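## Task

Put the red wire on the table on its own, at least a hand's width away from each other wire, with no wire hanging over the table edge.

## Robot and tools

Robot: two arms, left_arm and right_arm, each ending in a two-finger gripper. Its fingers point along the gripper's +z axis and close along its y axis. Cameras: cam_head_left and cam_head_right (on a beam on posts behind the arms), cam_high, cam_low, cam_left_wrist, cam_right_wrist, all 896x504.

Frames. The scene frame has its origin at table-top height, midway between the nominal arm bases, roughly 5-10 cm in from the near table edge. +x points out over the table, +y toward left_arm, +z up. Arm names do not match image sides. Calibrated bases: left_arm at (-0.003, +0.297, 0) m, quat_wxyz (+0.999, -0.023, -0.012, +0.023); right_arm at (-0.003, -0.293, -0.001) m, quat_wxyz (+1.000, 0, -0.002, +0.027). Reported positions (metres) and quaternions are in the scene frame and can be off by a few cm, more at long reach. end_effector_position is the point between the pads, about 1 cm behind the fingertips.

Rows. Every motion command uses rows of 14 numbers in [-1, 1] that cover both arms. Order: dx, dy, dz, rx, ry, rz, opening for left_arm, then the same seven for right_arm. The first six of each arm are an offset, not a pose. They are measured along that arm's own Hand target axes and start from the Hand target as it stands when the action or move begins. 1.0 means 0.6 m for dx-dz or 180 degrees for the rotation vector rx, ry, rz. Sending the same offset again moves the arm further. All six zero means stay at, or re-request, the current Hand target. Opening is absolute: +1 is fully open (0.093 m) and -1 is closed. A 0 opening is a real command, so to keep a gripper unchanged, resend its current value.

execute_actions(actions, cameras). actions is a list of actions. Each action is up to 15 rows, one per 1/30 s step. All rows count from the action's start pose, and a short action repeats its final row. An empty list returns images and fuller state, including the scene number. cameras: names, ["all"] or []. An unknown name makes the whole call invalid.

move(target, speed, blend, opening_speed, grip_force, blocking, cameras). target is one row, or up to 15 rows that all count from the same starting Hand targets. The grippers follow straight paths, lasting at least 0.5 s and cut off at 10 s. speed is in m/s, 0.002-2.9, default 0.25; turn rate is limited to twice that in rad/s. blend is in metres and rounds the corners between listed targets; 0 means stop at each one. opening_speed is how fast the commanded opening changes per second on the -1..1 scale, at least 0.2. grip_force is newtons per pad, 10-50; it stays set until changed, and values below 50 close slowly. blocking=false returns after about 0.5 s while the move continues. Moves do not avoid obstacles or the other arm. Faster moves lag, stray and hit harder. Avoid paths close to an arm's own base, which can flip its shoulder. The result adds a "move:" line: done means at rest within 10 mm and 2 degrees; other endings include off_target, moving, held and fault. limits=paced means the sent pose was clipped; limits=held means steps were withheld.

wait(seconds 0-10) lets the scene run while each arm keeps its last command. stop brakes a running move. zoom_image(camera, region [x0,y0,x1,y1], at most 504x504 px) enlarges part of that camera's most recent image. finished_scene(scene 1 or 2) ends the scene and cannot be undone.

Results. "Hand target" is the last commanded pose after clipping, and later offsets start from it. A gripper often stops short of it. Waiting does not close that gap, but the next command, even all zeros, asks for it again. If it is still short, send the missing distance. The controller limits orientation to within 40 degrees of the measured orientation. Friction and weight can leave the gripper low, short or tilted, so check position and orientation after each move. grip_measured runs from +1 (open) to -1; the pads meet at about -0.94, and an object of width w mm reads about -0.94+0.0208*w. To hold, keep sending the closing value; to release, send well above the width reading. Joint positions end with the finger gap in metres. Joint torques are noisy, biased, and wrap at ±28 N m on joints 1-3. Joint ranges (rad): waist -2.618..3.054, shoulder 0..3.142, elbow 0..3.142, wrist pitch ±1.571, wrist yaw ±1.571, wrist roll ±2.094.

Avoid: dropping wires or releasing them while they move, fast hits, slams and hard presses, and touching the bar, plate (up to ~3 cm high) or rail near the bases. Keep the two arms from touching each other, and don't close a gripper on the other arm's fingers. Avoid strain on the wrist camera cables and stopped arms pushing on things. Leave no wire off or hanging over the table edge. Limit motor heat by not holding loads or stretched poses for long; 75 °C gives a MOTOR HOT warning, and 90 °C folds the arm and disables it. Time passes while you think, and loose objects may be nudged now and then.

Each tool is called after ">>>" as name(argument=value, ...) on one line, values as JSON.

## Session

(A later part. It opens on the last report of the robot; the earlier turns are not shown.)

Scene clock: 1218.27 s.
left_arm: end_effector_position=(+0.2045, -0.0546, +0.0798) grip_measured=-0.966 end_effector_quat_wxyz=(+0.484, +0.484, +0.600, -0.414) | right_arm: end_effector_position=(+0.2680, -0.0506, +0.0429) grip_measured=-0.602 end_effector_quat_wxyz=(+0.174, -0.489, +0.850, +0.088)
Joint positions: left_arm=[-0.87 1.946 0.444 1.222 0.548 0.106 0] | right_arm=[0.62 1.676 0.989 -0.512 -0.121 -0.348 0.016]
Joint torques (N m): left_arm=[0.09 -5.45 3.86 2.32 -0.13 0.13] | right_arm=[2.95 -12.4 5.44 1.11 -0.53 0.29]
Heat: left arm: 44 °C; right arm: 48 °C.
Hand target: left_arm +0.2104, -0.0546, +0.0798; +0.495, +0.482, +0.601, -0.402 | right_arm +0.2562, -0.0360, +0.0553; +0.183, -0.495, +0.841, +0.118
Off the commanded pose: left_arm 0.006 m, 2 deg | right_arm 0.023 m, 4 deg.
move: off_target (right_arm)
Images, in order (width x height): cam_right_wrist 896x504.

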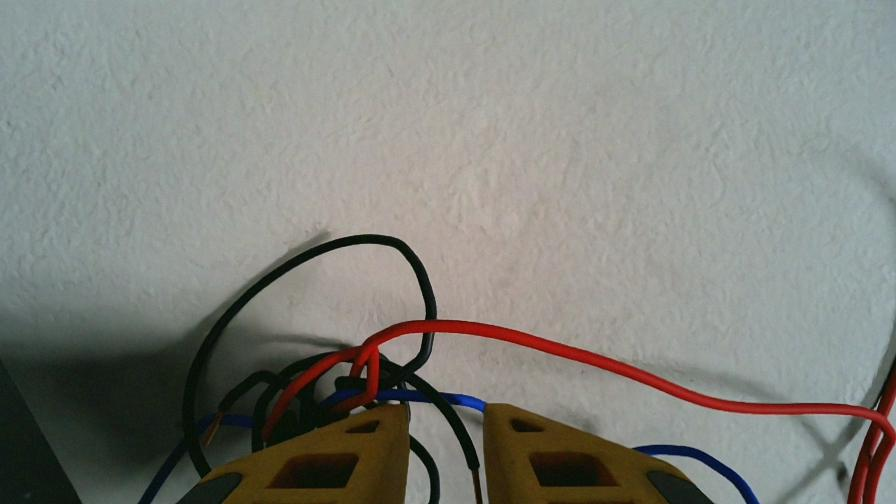

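>>> move(target=[[0,0,0,0,0,0,-1,0.0,-0.06,-0.05,0,0,0,-0.6],[0,0,0,0,0,0,-1,0.0,-0.06,-0.18,0,0,0,-0.6]], speed=0.1)

>>> move(target=[-0.04,0.12,-0.17,0,0,0,-1,0.0,0,0,0,0,0,-0.6], speed=0.12, cameras=["cam_right_wrist","cam_left_wrist"])

>>> zoom_image(camera="cam_right_wrist", region=[200, 0, 600, 350])

Scene clock: 1229.13 s.
left_arm: end_effector_position=(+0.2067, -0.0541, +0.0797) grip_measured=-0.966 end_effector_quat_wxyz=(+0.487, +0.481, +0.602, -0.409) | right_arm: end_effector_position=(+0.2642, -0.0966, +0.1392) grip_measured=-0.601 end_effector_quat_wxyz=(+0.166, -0.491, +0.848, +0.111)
Joint positions: left_arm=[-0.87 1.946 0.444 1.223 0.535 0.106 0] | right_arm=[0.467 1.492 1.2 -0.943 -0.223 -0.492 0.016]
Joint torques (N m): left_arm=[0.06 -5.44 3.92 2.33 -0.02 0.14] | right_arm=[-0.43 -8.92 7.86 0.88 -0.29 0.05]
Motor temperatures (°C): left_arm=[25 40 33 43 28 25 27] | right_arm=[26 52 41 30 27 23 30]
Heat: left arm: 43 °C; right arm: 52 °C.
Hand target: left_arm +0.2104, -0.0546, +0.0798; +0.495, +0.482, +0.601, -0.402 | right_arm +0.2673, -0.0944, +0.1525; +0.183, -0.495, +0.841, +0.118
Off the commanded pose: left_arm 0.004 m, 1 deg | right_arm 0.014 m, 2 deg.
move: off_target (right_arm)

Scene clock: 1231.13 s.
left_arm: end_effector_position=(+0.2531, +0.0558, +0.1029) grip_measured=-0.966 end_effector_quat_wxyz=(+0.469, +0.471, +0.624, -0.411) | right_arm: end_effector_position=(+0.2641, -0.0967, +0.1391) grip_measured=-0.601 end_effector_quat_wxyz=(+0.166, -0.491, +0.848, +0.111)
Joint positions: left_arm=[-0.413 1.644 0.409 0.753 0.948 0.313 0] | right_arm=[0.467 1.492 1.2 -0.943 -0.223 -0.492 0.016]
Joint torques (N m): left_arm=[0.27 -6.91 6.43 2 0.33 0.2] | right_arm=[-0.28 -9.22 7.99 0.97 -0.38 0.06]
Heat: left arm: 43 °C; right arm: 51 °C.
Hand target: left_arm +0.2607, +0.0542, +0.1221; +0.495, +0.482, +0.601, -0.402 | right_arm +0.2672, -0.0944, +0.1525; +0.183, -0.495, +0.841, +0.118
Off the commanded pose: left_arm 0.021 m, 4 deg | right_arm 0.014 m, 2 deg.
move: off_target (left_arm, right_arm)
Images, in order (width x height): cam_left_wrist 896x504, cam_right_wrist 896x504.

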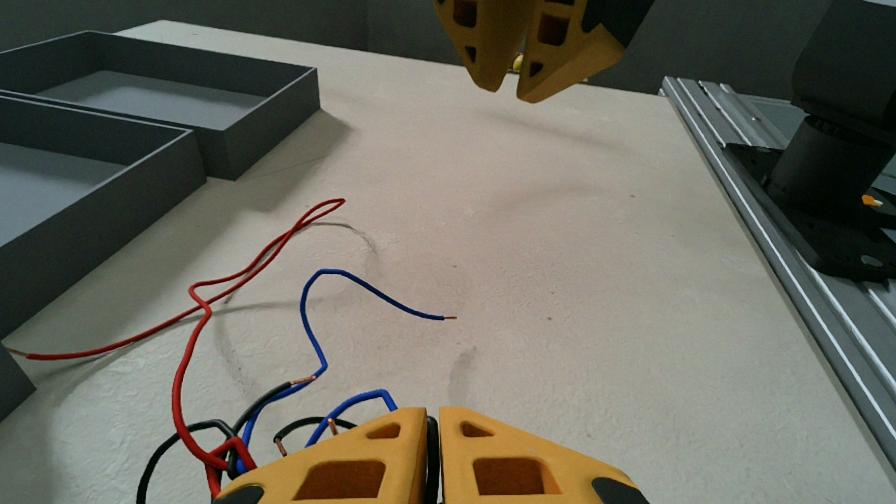

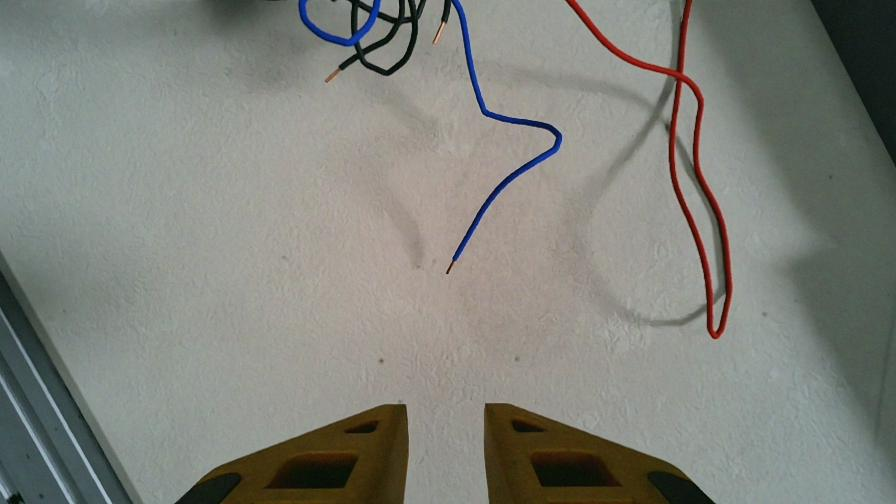

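Scaled by 1.260 from the camera's 896x504 image, which has a finer 1280x720 frame.

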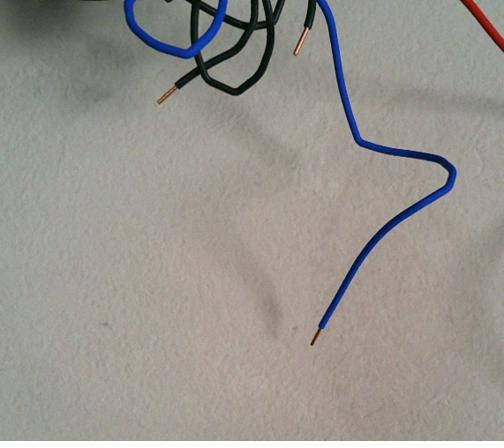

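>>> move(target=[-0.28,0.0,-0.04,0,0,0,-1,0.1,0,-0.05,0,-0.22,0,-0.5], speed=0.15, cameras=["cam_right_wrist","cam_left_wrist","cam_low"])

>>> zoom_image(camera="cam_right_wrist", region=[250, 0, 650, 400])

>>> zoom_image(camera="cam_low", region=[220, 80, 360, 230])

Scene clock: 1239.70 s.
left_arm: end_effector_position=(+0.2638, +0.0488, +0.2709) grip_measured=-0.966 end_effector_quat_wxyz=(+0.475, +0.477, +0.617, -0.408) | right_arm: end_effector_position=(+0.2380, -0.1529, +0.1561) grip_measured=-0.501 end_effector_quat_wxyz=(+0.453, -0.423, +0.734, +0.276)
Joint positions: left_arm=[-0.443 1.285 0.897 -0.066 0.925 0.306 0] | right_arm=[-0.012 0.956 0.521 -0.323 -0.88 -0.602 0.021]
Joint torques (N m): left_arm=[-0.9 -5.48 8.79 2.01 0.15 -0.09] | right_arm=[-0.59 -3.34 5.33 1.69 -0.5 -0.01]
Heat: left arm: 43 °C; right arm: 51 °C.
Hand target: left_arm +0.2632, +0.0469, +0.2916; +0.495, +0.482, +0.601, -0.402 | right_arm +0.2350, -0.1532, +0.1542; +0.457, -0.426, +0.729, +0.279
Off the commanded pose: left_arm 0.021 m, 3 deg | right_arm 0.004 m, 1 deg.
move: off_target (left_arm)
Images, in order (width x height): cam_low 896x504, cam_left_wrist 896x504, cam_right_wrist 896x504.

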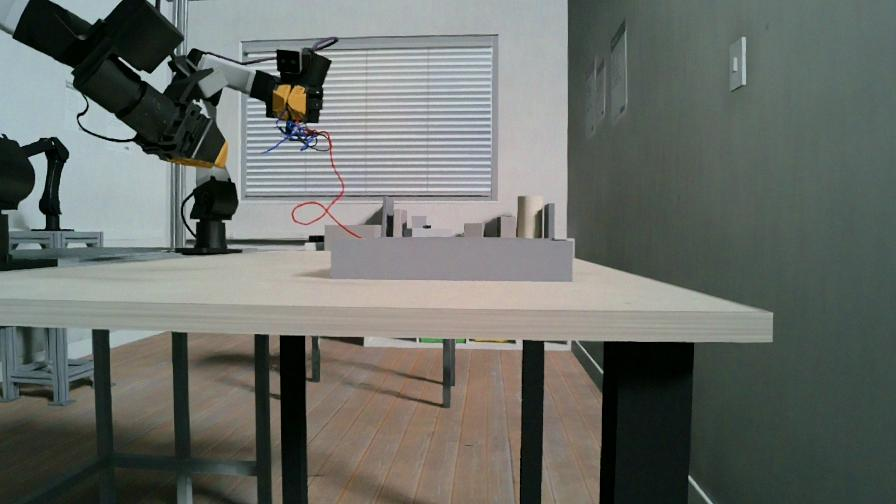

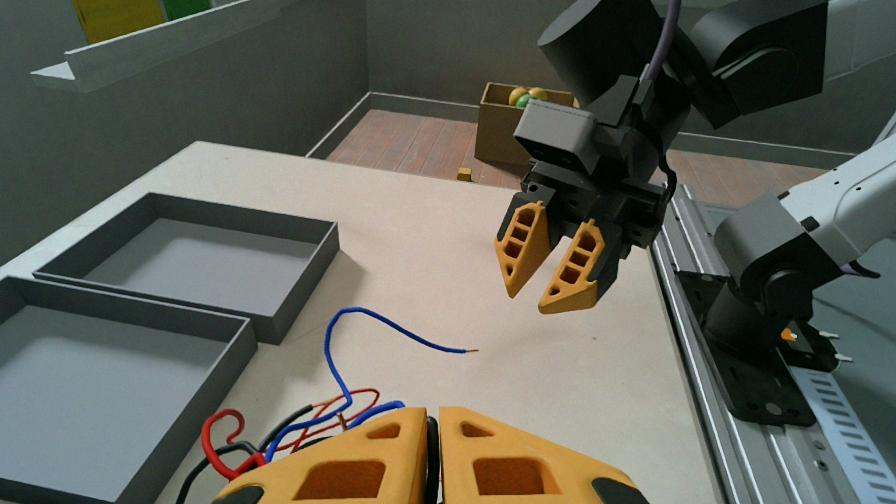

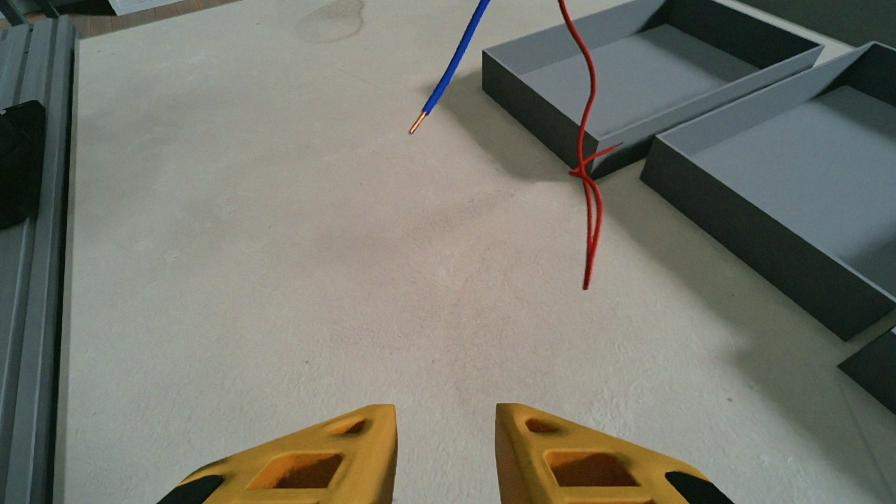

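Scaled by 1.260 from the camera's 896x504 image, which has a finer 1280x720 frame.

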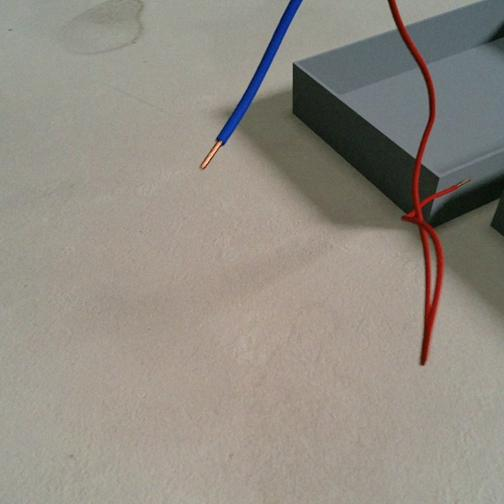

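Scaled by 3.360 from the camera's 896x504 image, which has a finer 1280x720 frame.

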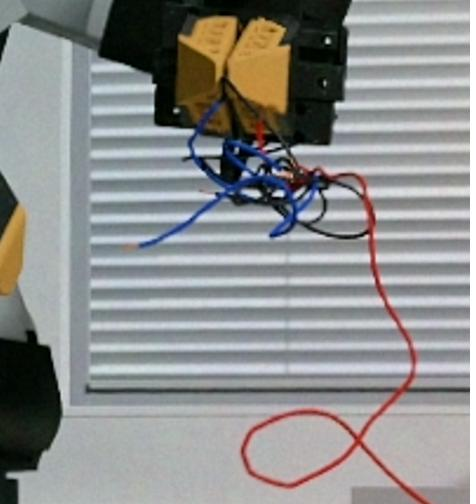

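>>> move(target=[0,0.0,0,0,0,0,-1,-0.135,-0.02,-0.064,0,0,0,-0.5], speed=0.12, cameras=["cam_right_wrist"])

>>> zoom_image(camera="cam_right_wrist", region=[300, 0, 600, 300])

Scene clock: 1245.30 s.
left_arm: end_effector_position=(+0.2638, +0.0488, +0.2708) grip_measured=-0.966 end_effector_quat_wxyz=(+0.475, +0.477, +0.617, -0.408) | right_arm: end_effector_position=(+0.2449, -0.1595, +0.2347) grip_measured=-0.501 end_effector_quat_wxyz=(+0.449, -0.419, +0.738, +0.280)
Joint positions: left_arm=[-0.443 1.285 0.897 -0.067 0.925 0.306 0] | right_arm=[-0.051 0.987 0.859 -0.673 -0.908 -0.64 0.021]
Joint torques (N m): left_arm=[-0.84 -5.5 8.79 2.03 0.15 -0.08] | right_arm=[-0.57 -1.84 8.4 1.41 -0.54 0.04]
Heat: left arm: 43 °C; right arm: 50 °C.
Hand target: left_arm +0.2632, +0.0469, +0.2917; +0.495, +0.482, +0.600, -0.402 | right_arm +0.2469, -0.1599, +0.2436; +0.457, -0.426, +0.729, +0.279
Off the commanded pose: left_arm 0.021 m, 3 deg | right_arm 0.009 m, 2 deg.
move: off_target (left_arm)
Images, in order (width x height): cam_right_wrist 896x504.

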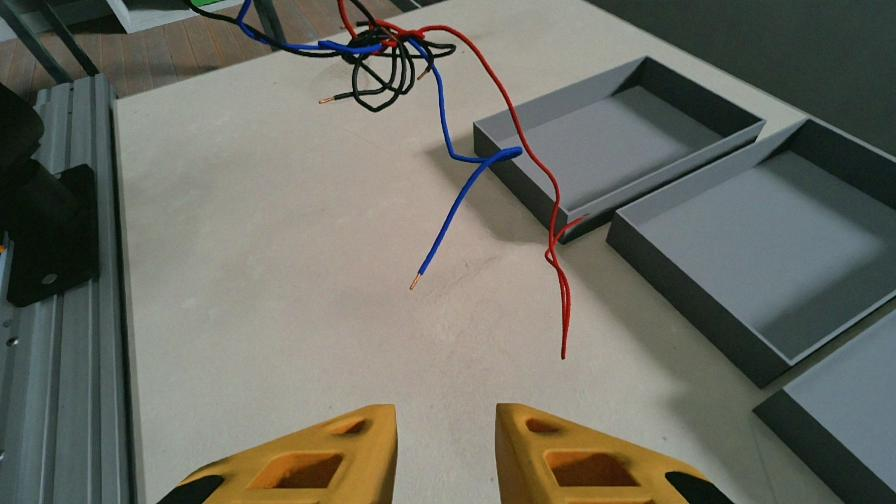

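Scaled by 1.680 from the camera's 896x504 image, which has a finer 1280x720 frame.

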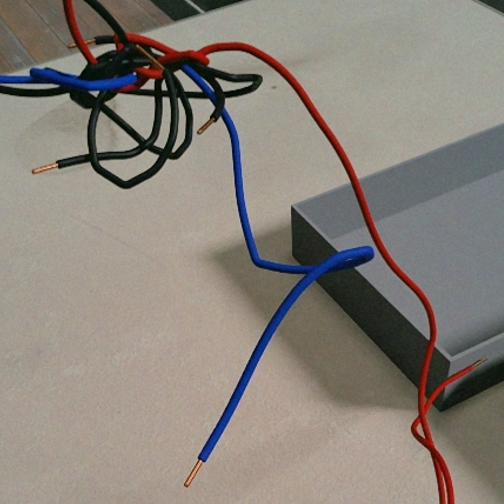

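>>> move(target=[0,0.0,0,0,0,0,-1,-0.1,-0.045,0.16,0,0,0,-0.3], speed=0.12, cameras=["cam_right_wrist"])

>>> zoom_image(camera="cam_right_wrist", region=[250, 50, 650, 450])

Scene clock: 1255.80 s.
left_arm: end_effector_position=(+0.2638, +0.0488, +0.2708) grip_measured=-0.966 end_effector_quat_wxyz=(+0.475, +0.477, +0.617, -0.408) | right_arm: end_effector_position=(+0.3181, -0.0771, +0.2471) grip_measured=-0.301 end_effector_quat_wxyz=(+0.447, -0.429, +0.732, +0.284)
Joint positions: left_arm=[-0.443 1.285 0.897 -0.067 0.925 0.306 0] | right_arm=[0.258 1.313 1.049 -0.343 -0.689 -0.377 0.031]
Joint torques (N m): left_arm=[-0.83 -5.56 8.79 2.05 0.14 -0.09] | right_arm=[0.83 -5.56 9.05 1.88 -0.09 0.27]
Motor temperatures (°C): left_arm=[25 39 38 44 28 25 27] | right_arm=[26 48 42 32 27 23 30]
Heat: left arm: 44 °C; right arm: 48 °C.
Hand target: left_arm +0.2632, +0.0469, +0.2917; +0.495, +0.482, +0.600, -0.402 | right_arm +0.3249, -0.0744, +0.2564; +0.457, -0.426, +0.729, +0.279
Off the commanded pose: left_arm 0.021 m, 3 deg | right_arm 0.012 m, 1 deg.
move: off_target (left_arm, right_arm)
Images, in order (width x height): cam_right_wrist 896x504.

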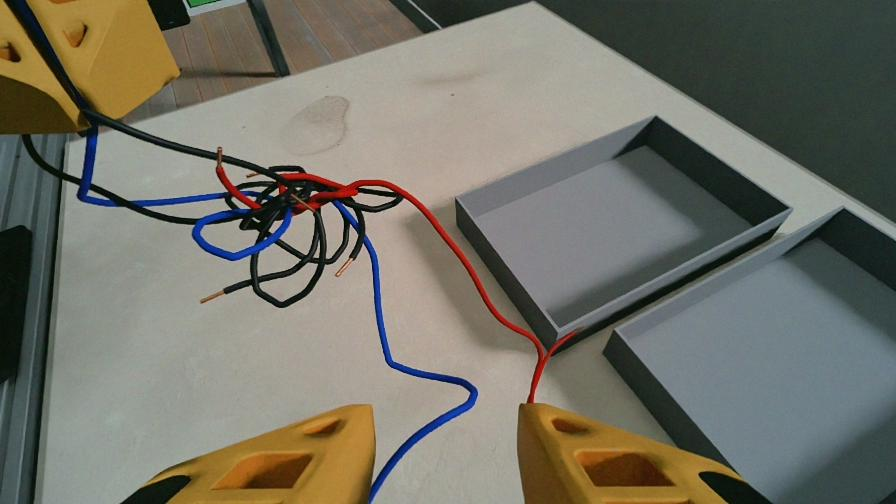

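Scaled by 1.260 from the camera's 896x504 image, which has a finer 1280x720 frame.

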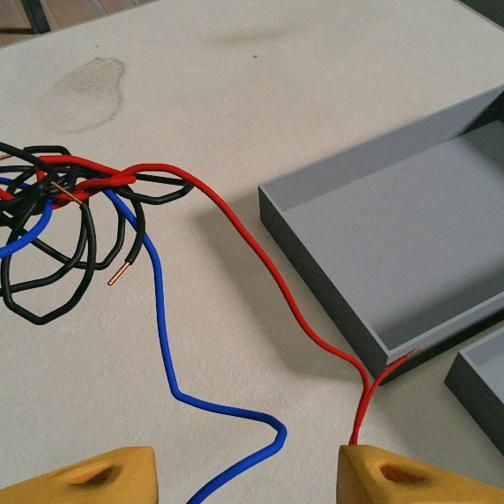

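>>> zoom_image(camera="cam_right_wrist", region=[200, 130, 420, 280])

Scaled by 2.291 from the camera's 896x504 image, which has a finer 1280x720 frame.

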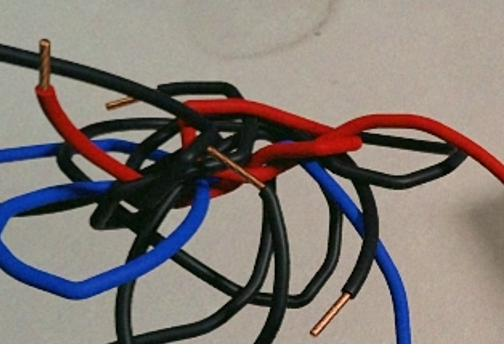

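>>> move(target=[[0,0.0,0,0,0,0,-1,-0.036,0.0,0.05,0,0,0,-0.4],[0,0.0,0,0,0,0,-1,-0.036,0.0,0.118,0,0,0,-0.4],[0,0.0,0,0,0,0,-1,-0.036,0.0,0.118,0,0,0,-1]], speed=0.08, opening_speed=1.0, cameras=["cam_right_wrist"])

>>> zoom_image(camera="cam_right_wrist", region=[250, 150, 600, 500])

Scene clock: 1264.67 s.
left_arm: end_effector_position=(+0.2638, +0.0488, +0.2708) grip_measured=-0.966 end_effector_quat_wxyz=(+0.475, +0.477, +0.617, -0.408) | right_arm: end_effector_position=(+0.3527, -0.0145, +0.2359) grip_measured=-0.992 end_effector_quat_wxyz=(+0.446, -0.430, +0.733, +0.282)
Joint positions: left_arm=[-0.443 1.285 0.897 -0.067 0.925 0.306 0] | right_arm=[0.412 1.525 1.172 -0.199 -0.557 -0.278 0]
Joint torques (N m): left_arm=[-0.84 -5.59 8.8 2.03 0.16 -0.08] | right_arm=[0.81 -7.53 9.18 2 -0.06 0.28]
Heat: left arm: 44 °C; right arm: 48 °C.
Hand target: left_arm +0.2632, +0.0469, +0.2917; +0.495, +0.482, +0.600, -0.402 | right_arm +0.3599, -0.0101, +0.2456; +0.457, -0.426, +0.729, +0.279
Off the commanded pose: left_arm 0.021 m, 3 deg | right_arm 0.013 m, 1 deg.
move: off_target (left_arm, right_arm); target 3's new opening was sent with right_arm's hand 0.013 m and 1 deg from that target
Images, in order (width x height): cam_right_wrist 896x504.

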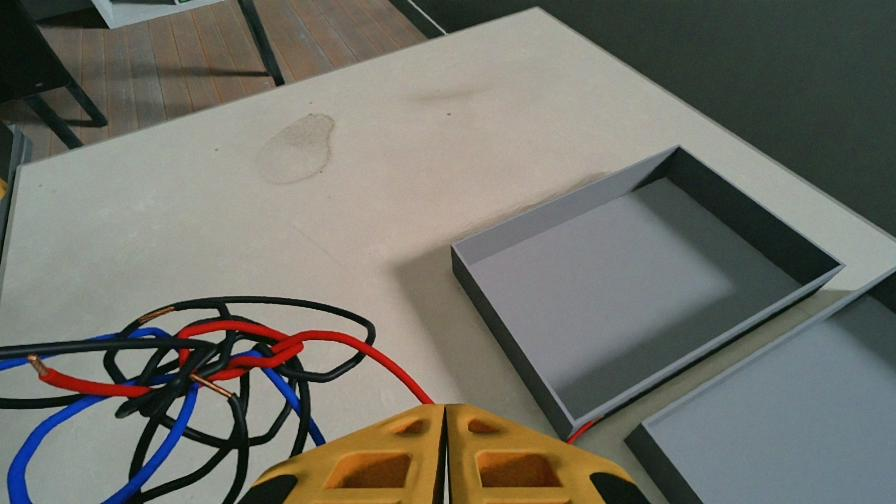

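Scaled by 1.440 from the camera's 896x504 image, which has a finer 1280x720 frame.

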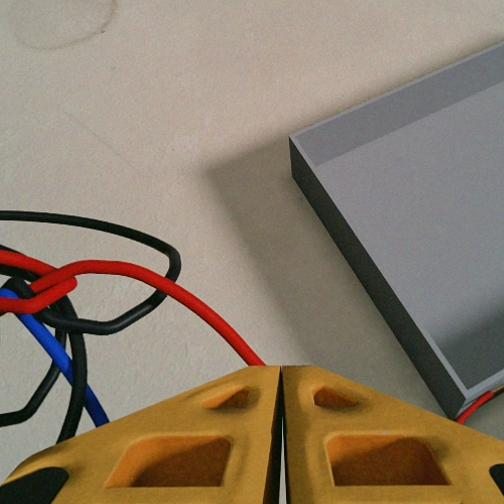

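>>> move(target=[[0,0.0,0,0,0,0,-1,0,0,-0.02,0,0,0,-0.2],[0,0.0,0,0,0,0,-1,-0.005,0.03,0.0,0,0,0,-0.2],[0,0.0,0,0,0,0,-1,-0.005,0.03,0.03,0,0,0,-0.2],[0,0.0,0,0,0,0,-1,-0.005,0.03,0.03,0,0,0,-1]], speed=0.08, opening_speed=1.2, cameras=["cam_right_wrist"])

>>> zoom_image(camera="cam_right_wrist", region=[250, 150, 600, 500])

Scene clock: 1271.83 s.
left_arm: end_effector_position=(+0.2638, +0.0488, +0.2707) grip_measured=-0.966 end_effector_quat_wxyz=(+0.474, +0.477, +0.617, -0.408) | right_arm: end_effector_position=(+0.3462, +0.0094, +0.2329) grip_measured=-0.992 end_effector_quat_wxyz=(+0.447, -0.431, +0.731, +0.281)
Joint positions: left_arm=[-0.443 1.285 0.897 -0.067 0.925 0.306 0] | right_arm=[0.487 1.545 1.172 -0.154 -0.492 -0.237 0]
Joint torques (N m): left_arm=[-0.88 -5.53 8.79 2.05 0.16 -0.08] | right_arm=[0.81 -7.72 9.2 2.13 0 0.3]
Heat: left arm: 44 °C; right arm: 48 °C.
Hand target: left_arm +0.2632, +0.0469, +0.2917; +0.495, +0.482, +0.600, -0.402 | right_arm +0.3525, +0.0140, +0.2410; +0.457, -0.426, +0.729, +0.279
Off the commanded pose: left_arm 0.021 m, 3 deg | right_arm 0.011 m, 1 deg.
move: off_target (left_arm, right_arm); target 4's new opening was sent with right_arm's hand 0.011 m and 1 deg from that target
Images, in order (width x height): cam_right_wrist 896x504.

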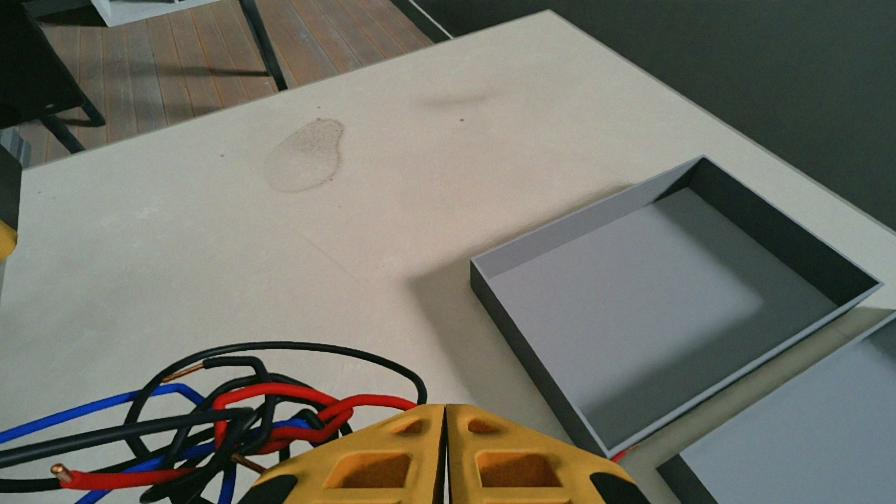

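Scaled by 1.440 from the camera's 896x504 image, which has a finer 1280x720 frame.

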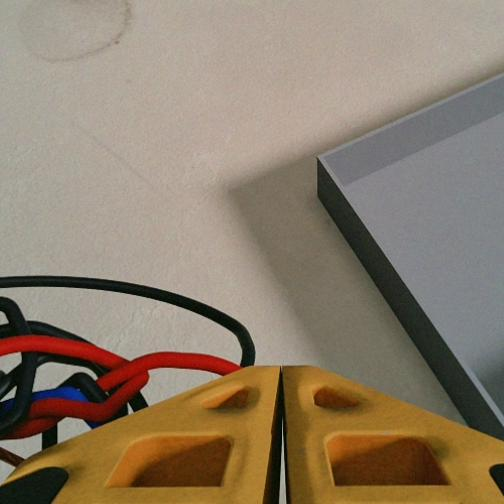

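>>> move(target=[[0,0.0,0,0,0,0,-1,0,0,-0.03,0,0,0,-0.2],[0,0.0,0,0,0,0,-1,0.015,-0.005,-0.01,0,0,0,-0.2]], speed=0.08, cameras=["cam_right_wrist"])

>>> zoom_image(camera="cam_right_wrist", region=[250, 150, 600, 500])

Scene clock: 1277.33 s.
left_arm: end_effector_position=(+0.2638, +0.0488, +0.2707) grip_measured=-0.966 end_effector_quat_wxyz=(+0.474, +0.477, +0.617, -0.408) | right_arm: end_effector_position=(+0.3492, +0.0049, +0.2430) grip_measured=-0.201 end_effector_quat_wxyz=(+0.462, -0.427, +0.726, +0.278)
Joint positions: left_arm=[-0.443 1.285 0.897 -0.067 0.925 0.306 0] | right_arm=[0.475 1.528 1.172 -0.141 -0.491 -0.237 0.036]
Joint torques (N m): left_arm=[-0.9 -5.48 8.84 2.04 0.15 -0.07] | right_arm=[-0.01 -8.18 5.7 2.1 -0.14 0.15]
Heat: left arm: 44 °C; right arm: 49 °C.
Hand target: left_arm +0.2632, +0.0469, +0.2917; +0.495, +0.482, +0.600, -0.402 | right_arm +0.3506, +0.0044, +0.2354; +0.457, -0.426, +0.729, +0.279
Off the commanded pose: left_arm 0.021 m, 3 deg | right_arm 0.008 m, 1 deg.
move: off_target (left_arm)
Images, in order (width x height): cam_right_wrist 896x504.

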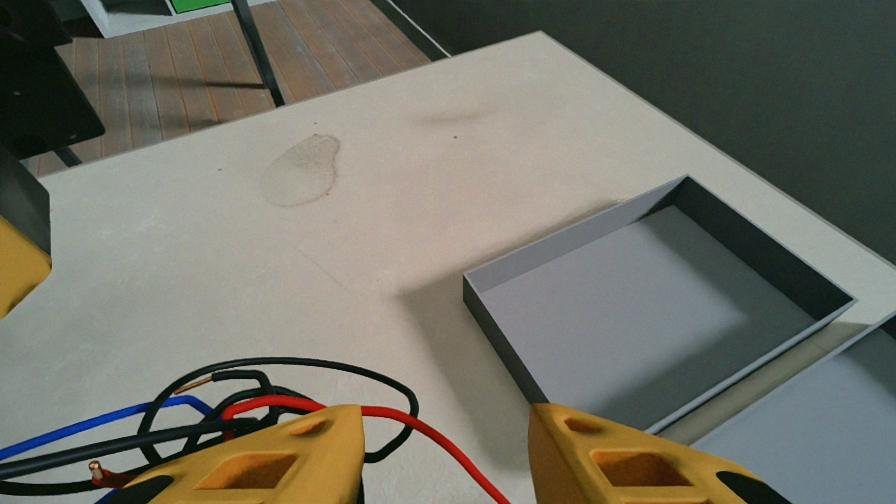

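Scaled by 1.440 from the camera's 896x504 image, which has a finer 1280x720 frame.

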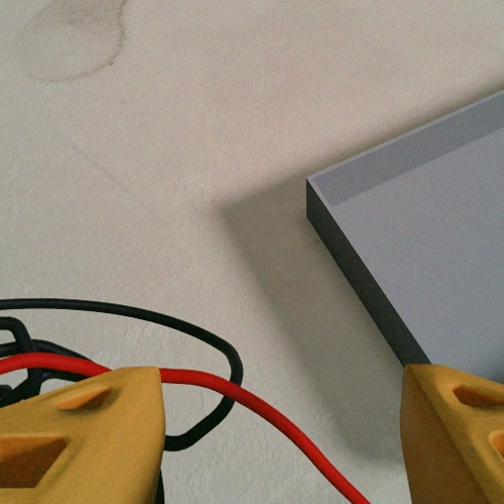

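>>> move(target=[[0,0.0,0,0,0,0,-1,0.045,0,0.0,0,0,0,-0.3],[0,0.0,0,0,0,0,-1,0.045,0,0.058,0,0,0,-0.3],[0,0.0,0,0,0,0,-1,0.045,0,0.058,0,0,0,-1]], speed=0.08, opening_speed=1.2, cameras=["cam_right_wrist"])

>>> zoom_image(camera="cam_right_wrist", region=[250, 150, 600, 500])

Scene clock: 1285.90 s.
left_arm: end_effector_position=(+0.2640, +0.0489, +0.2702) grip_measured=-0.966 end_effector_quat_wxyz=(+0.474, +0.477, +0.618, -0.407) | right_arm: end_effector_position=(+0.3523, +0.0171, +0.1862) grip_measured=-0.988 end_effector_quat_wxyz=(+0.445, -0.431, +0.733, +0.281)
Joint positions: left_arm=[-0.443 1.285 0.897 -0.069 0.923 0.306 0] | right_arm=[0.497 1.62 1.062 0.03 -0.483 -0.232 0]
Joint torques (N m): left_arm=[-0.91 -5.5 8.81 2.07 0.18 -0.07] | right_arm=[0.96 -8.68 9.1 1.99 -0.05 0.27]
Heat: left arm: 44 °C; right arm: 50 °C.
Hand target: left_arm +0.2632, +0.0469, +0.2916; +0.495, +0.482, +0.601, -0.402 | right_arm +0.3595, +0.0223, +0.1962; +0.457, -0.426, +0.729, +0.279
Off the commanded pose: left_arm 0.022 m, 3 deg | right_arm 0.013 m, 2 deg.
move: off_target (left_arm, right_arm); target 3's new opening was sent with right_arm's hand 0.014 m and 2 deg from that target
Images, in order (width x height): cam_right_wrist 896x504.

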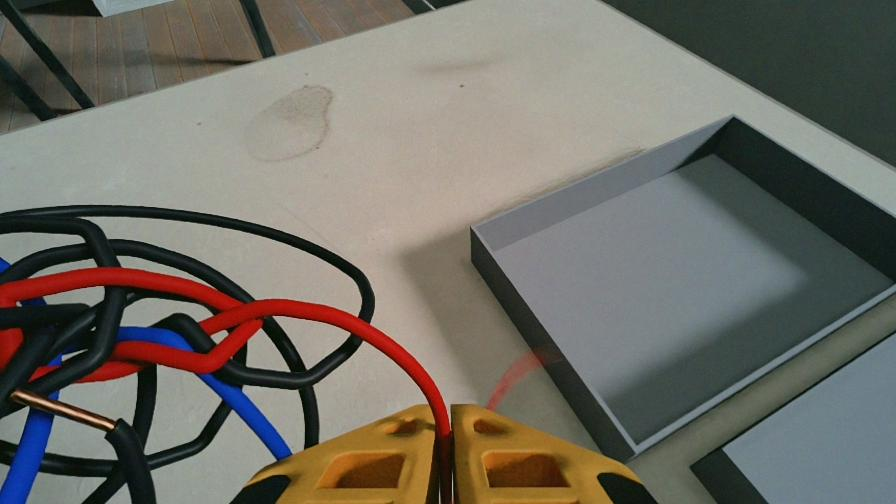

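Scaled by 1.440 from the camera's 896x504 image, which has a finer 1280x720 frame.

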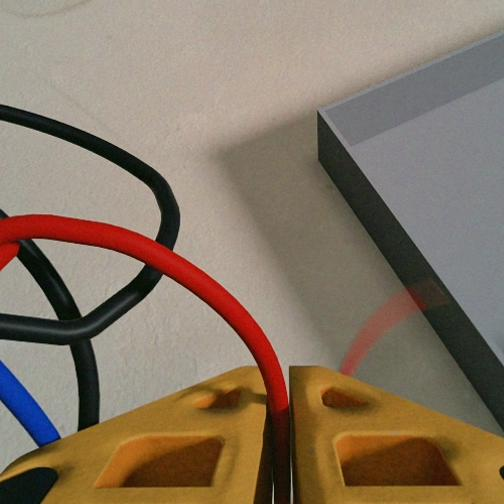

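>>> move(target=[0.0,-0.05,-0.14,0,0,0,-1,0.05,-0.06,-0.06,0,0,0,-1], speed=0.05, cameras=["cam_right_wrist","cam_left_wrist"])

>>> zoom_image(camera="cam_right_wrist", region=[100, 100, 500, 450])

>>> zoom_image(camera="cam_left_wrist", region=[200, 150, 550, 450])

Scene clock: 1292.73 s.
left_arm: end_effector_position=(+0.2341, +0.1198, +0.2798) grip_measured=-0.966 end_effector_quat_wxyz=(+0.474, +0.464, +0.641, -0.386) | right_arm: end_effector_position=(+0.3378, +0.0008, +0.2114) grip_measured=-0.988 end_effector_quat_wxyz=(+0.460, -0.474, +0.666, +0.346)
Joint positions: left_arm=[-0.215 1.078 0.897 -0.471 1.052 0.517 0] | right_arm=[0.399 1.571 1.026 0.064 -0.752 -0.312 0]
Joint torques (N m): left_arm=[0.84 -5.91 8.32 1.52 1.19 0.15] | right_arm=[-5.85 -8.77 4.1 1.5 1.06 0.07]
Heat: left arm: 44 °C; right arm: 50 °C.
Hand target: left_arm +0.2165, +0.1211, +0.3074; +0.495, +0.482, +0.601, -0.402 | right_arm +0.3691, -0.0347, +0.1837; +0.457, -0.426, +0.729, +0.279
Off the commanded pose: left_arm 0.033 m, 6 deg | right_arm 0.055 m, 12 deg.
move: off_target (left_arm, right_arm)
Images, in order (width x height): cam_left_wrist 896x504, cam_right_wrist 896x504.

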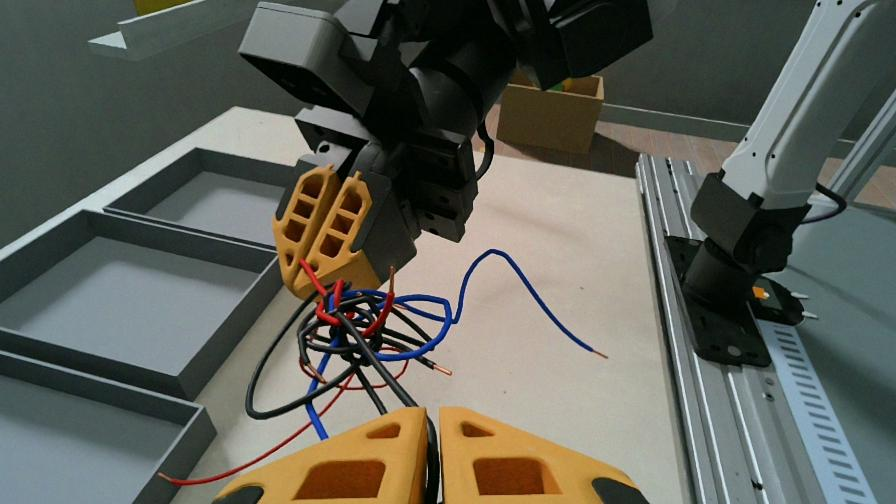

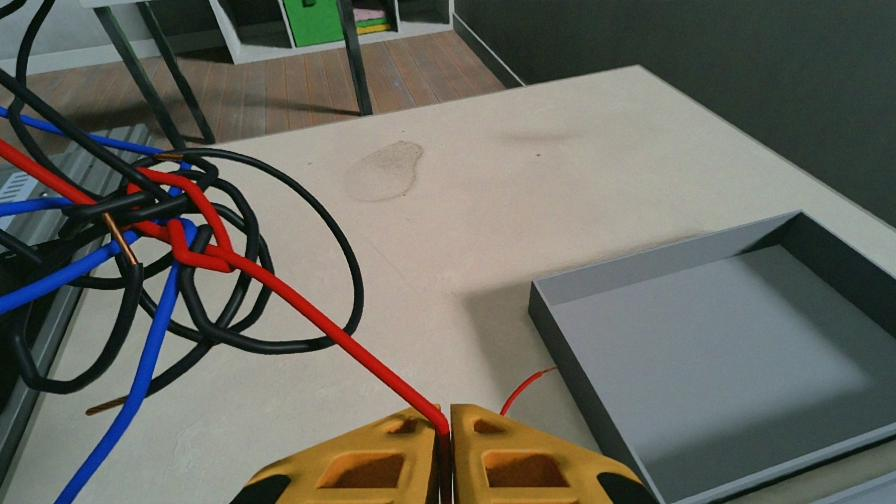

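Scaled by 1.260 from the camera's 896x504 image, which has a finer 1280x720 frame.

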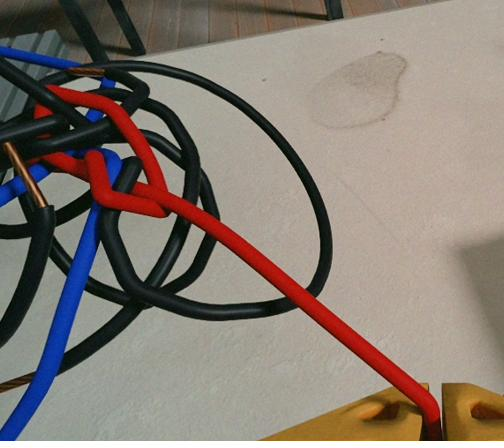

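Scaled by 1.440 from the camera's 896x504 image, which has a finer 1280x720 frame.

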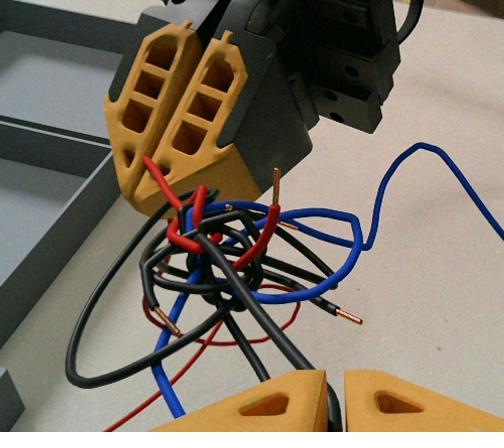

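>>> move(target=[0.0,-0.03,-0.05,0,0,0,-1,0.03,-0.04,-0.04,0,0,0,-1], speed=0.05, cameras=["cam_right_wrist","cam_left_wrist"])

>>> zoom_image(camera="cam_right_wrist", region=[50, 50, 500, 450])

>>> zoom_image(camera="cam_left_wrist", region=[200, 150, 550, 450])

Scene clock: 1297.50 s.
left_arm: end_effector_position=(+0.1981, +0.1455, +0.2957) grip_measured=-0.967 end_effector_quat_wxyz=(+0.485, +0.475, +0.621, -0.392) | right_arm: end_effector_position=(+0.3594, -0.0569, +0.1964) grip_measured=-0.988 end_effector_quat_wxyz=(+0.464, -0.448, +0.694, +0.318)
Joint positions: left_arm=[-0.088 0.976 0.935 -0.761 1.185 0.722 0] | right_arm=[0.24 1.549 0.983 0.011 -0.801 -0.389 0]
Joint torques (N m): left_arm=[0.85 -1.48 9.01 1.24 0.92 0.12] | right_arm=[-1.77 -6.75 6.2 1.59 0.62 0]
Heat: left arm: 43 °C; right arm: 50 °C.
Hand target: left_arm +0.1927, +0.1461, +0.3131; +0.495, +0.482, +0.601, -0.402 | right_arm +0.3758, -0.0719, +0.1773; +0.457, -0.426, +0.729, +0.279
Off the commanded pose: left_arm 0.018 m, 3 deg | right_arm 0.029 m, 7 deg.
move: off_target (left_arm, right_arm)
Images, in order (width x height): cam_left_wrist 896x504, cam_right_wrist 896x504.

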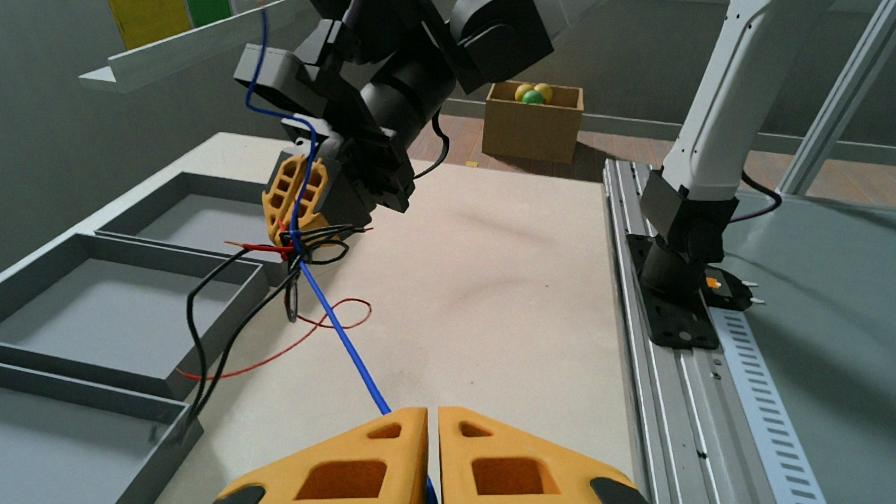

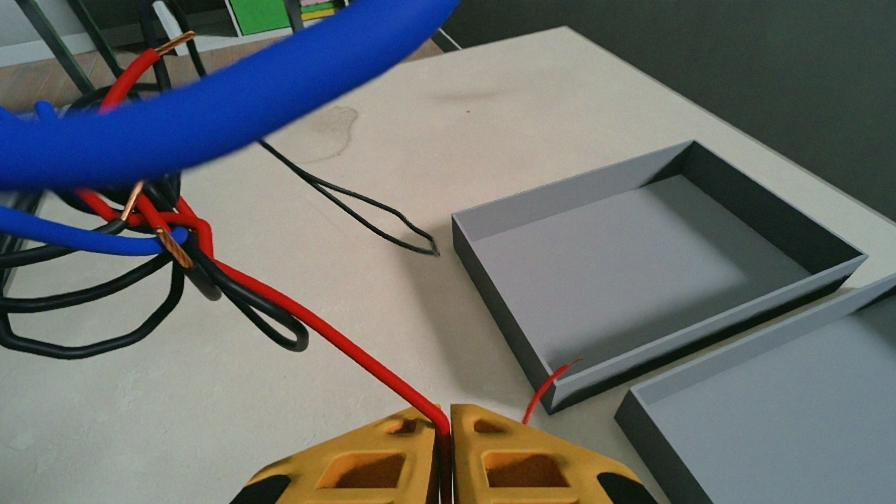

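Scaled by 1.120 from the camera's 896x504 image, which has a finer 1280x720 frame.

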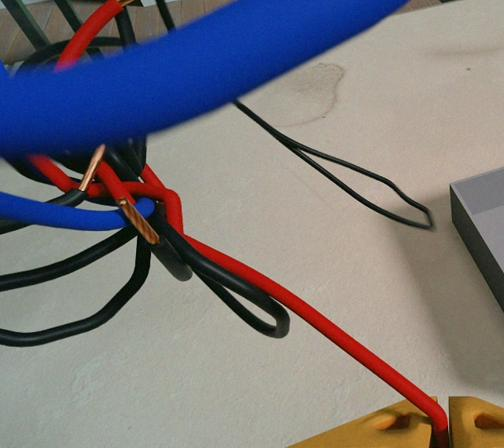

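Scaled by 1.440 from the camera's 896x504 image, which has a finer 1280x720 frame.

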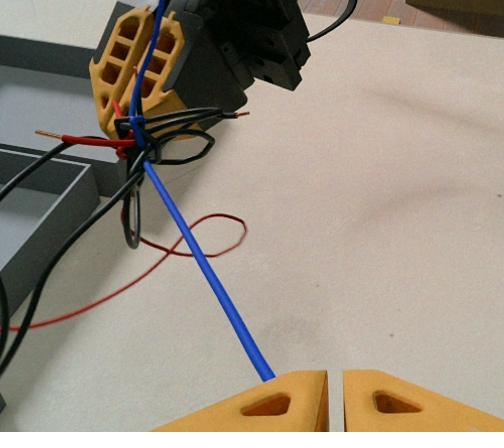

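>>> move(target=[0.0,0.04,-0.1,0,0,0,-1,0.043,-0.056,-0.09,0,0,0,-1], speed=0.06, cameras=["cam_right_wrist","cam_left_wrist"])

>>> zoom_image(camera="cam_left_wrist", region=[150, 50, 550, 400])

Scene clock: 1303.03 s.
left_arm: end_effector_position=(+0.2035, +0.1924, +0.3076) grip_measured=-0.967 end_effector_quat_wxyz=(+0.494, +0.476, +0.609, -0.398) | right_arm: end_effector_position=(+0.3070, -0.0766, +0.2289) grip_measured=-0.988 end_effector_quat_wxyz=(+0.462, -0.512, +0.592, +0.417)
Joint positions: left_arm=[0.179 1.241 1.195 -1.525 1.325 1.542 0] | right_arm=[0.129 1.469 0.972 -0.164 -1.192 -0.602 0]
Joint torques (N m): left_arm=[5.49 -3.77 9.29 -0.37 0.64 0.1] | right_arm=[-14.53 -5.74 3.75 0.97 2.13 0.11]
Heat: left arm: 42 °C; right arm: 49 °C.
Hand target: left_arm +0.2038, +0.2088, +0.3243; +0.495, +0.482, +0.601, -0.402 | right_arm +0.3766, -0.1406, +0.1762; +0.457, -0.426, +0.729, +0.279
Off the commanded pose: left_arm 0.023 m, 1 deg | right_arm 0.108 m, 24 deg.
joint sent to its limit (left arm) — joint 4 (wrist pitch), lower limit. The joint targets are off in orientation, not in position.
move: off_target (left_arm, right_arm)
Images, in order (width x height): cam_left_wrist 896x504, cam_right_wrist 896x504.

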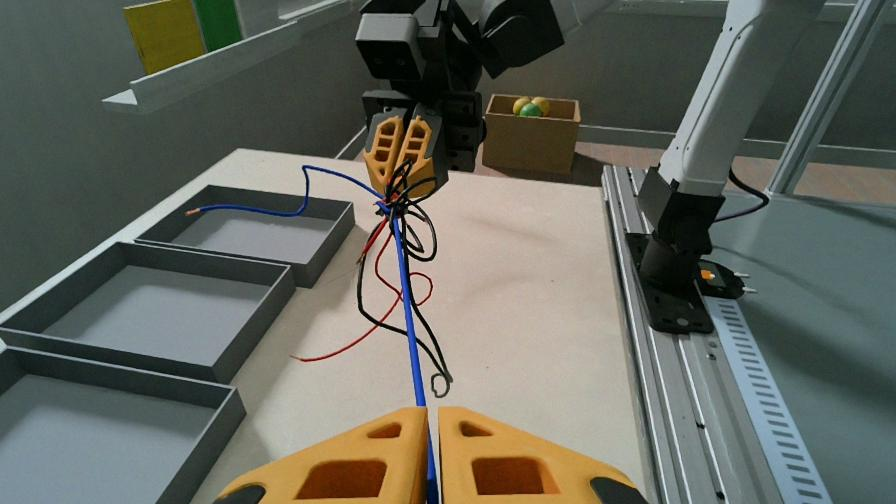

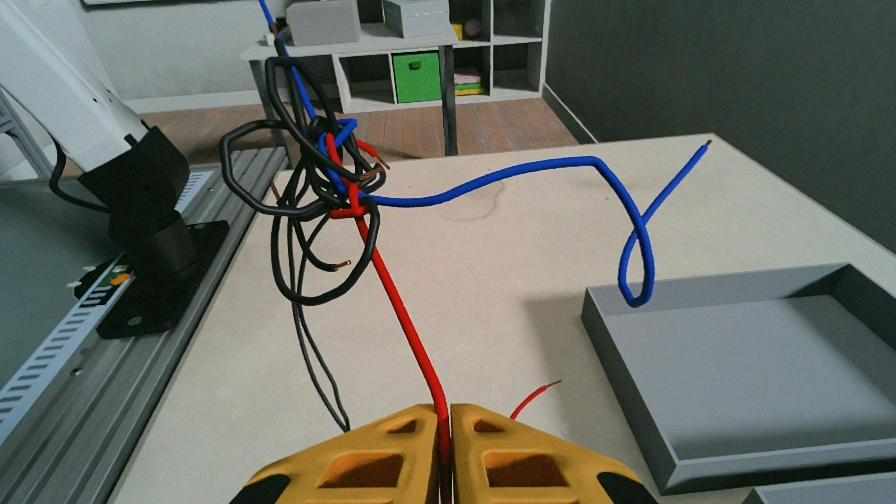

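Scaled by 1.260 from the camera's 896x504 image, which has a finer 1280x720 frame.

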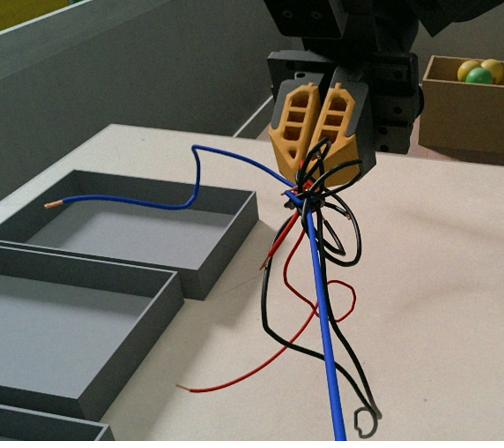

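>>> zoom_image(camera="cam_right_wrist", region=[210, 40, 430, 240])

Scaled by 2.291 from the camera's 896x504 image, which has a finer 1280x720 frame.

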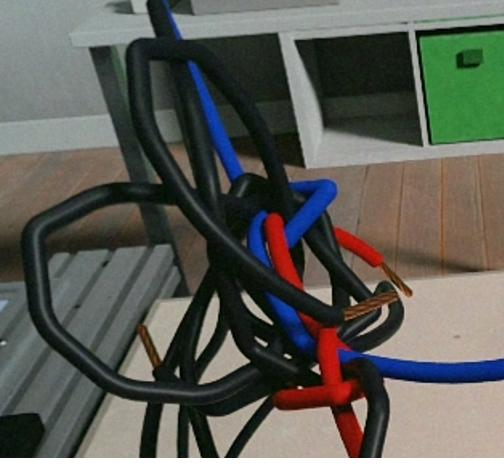

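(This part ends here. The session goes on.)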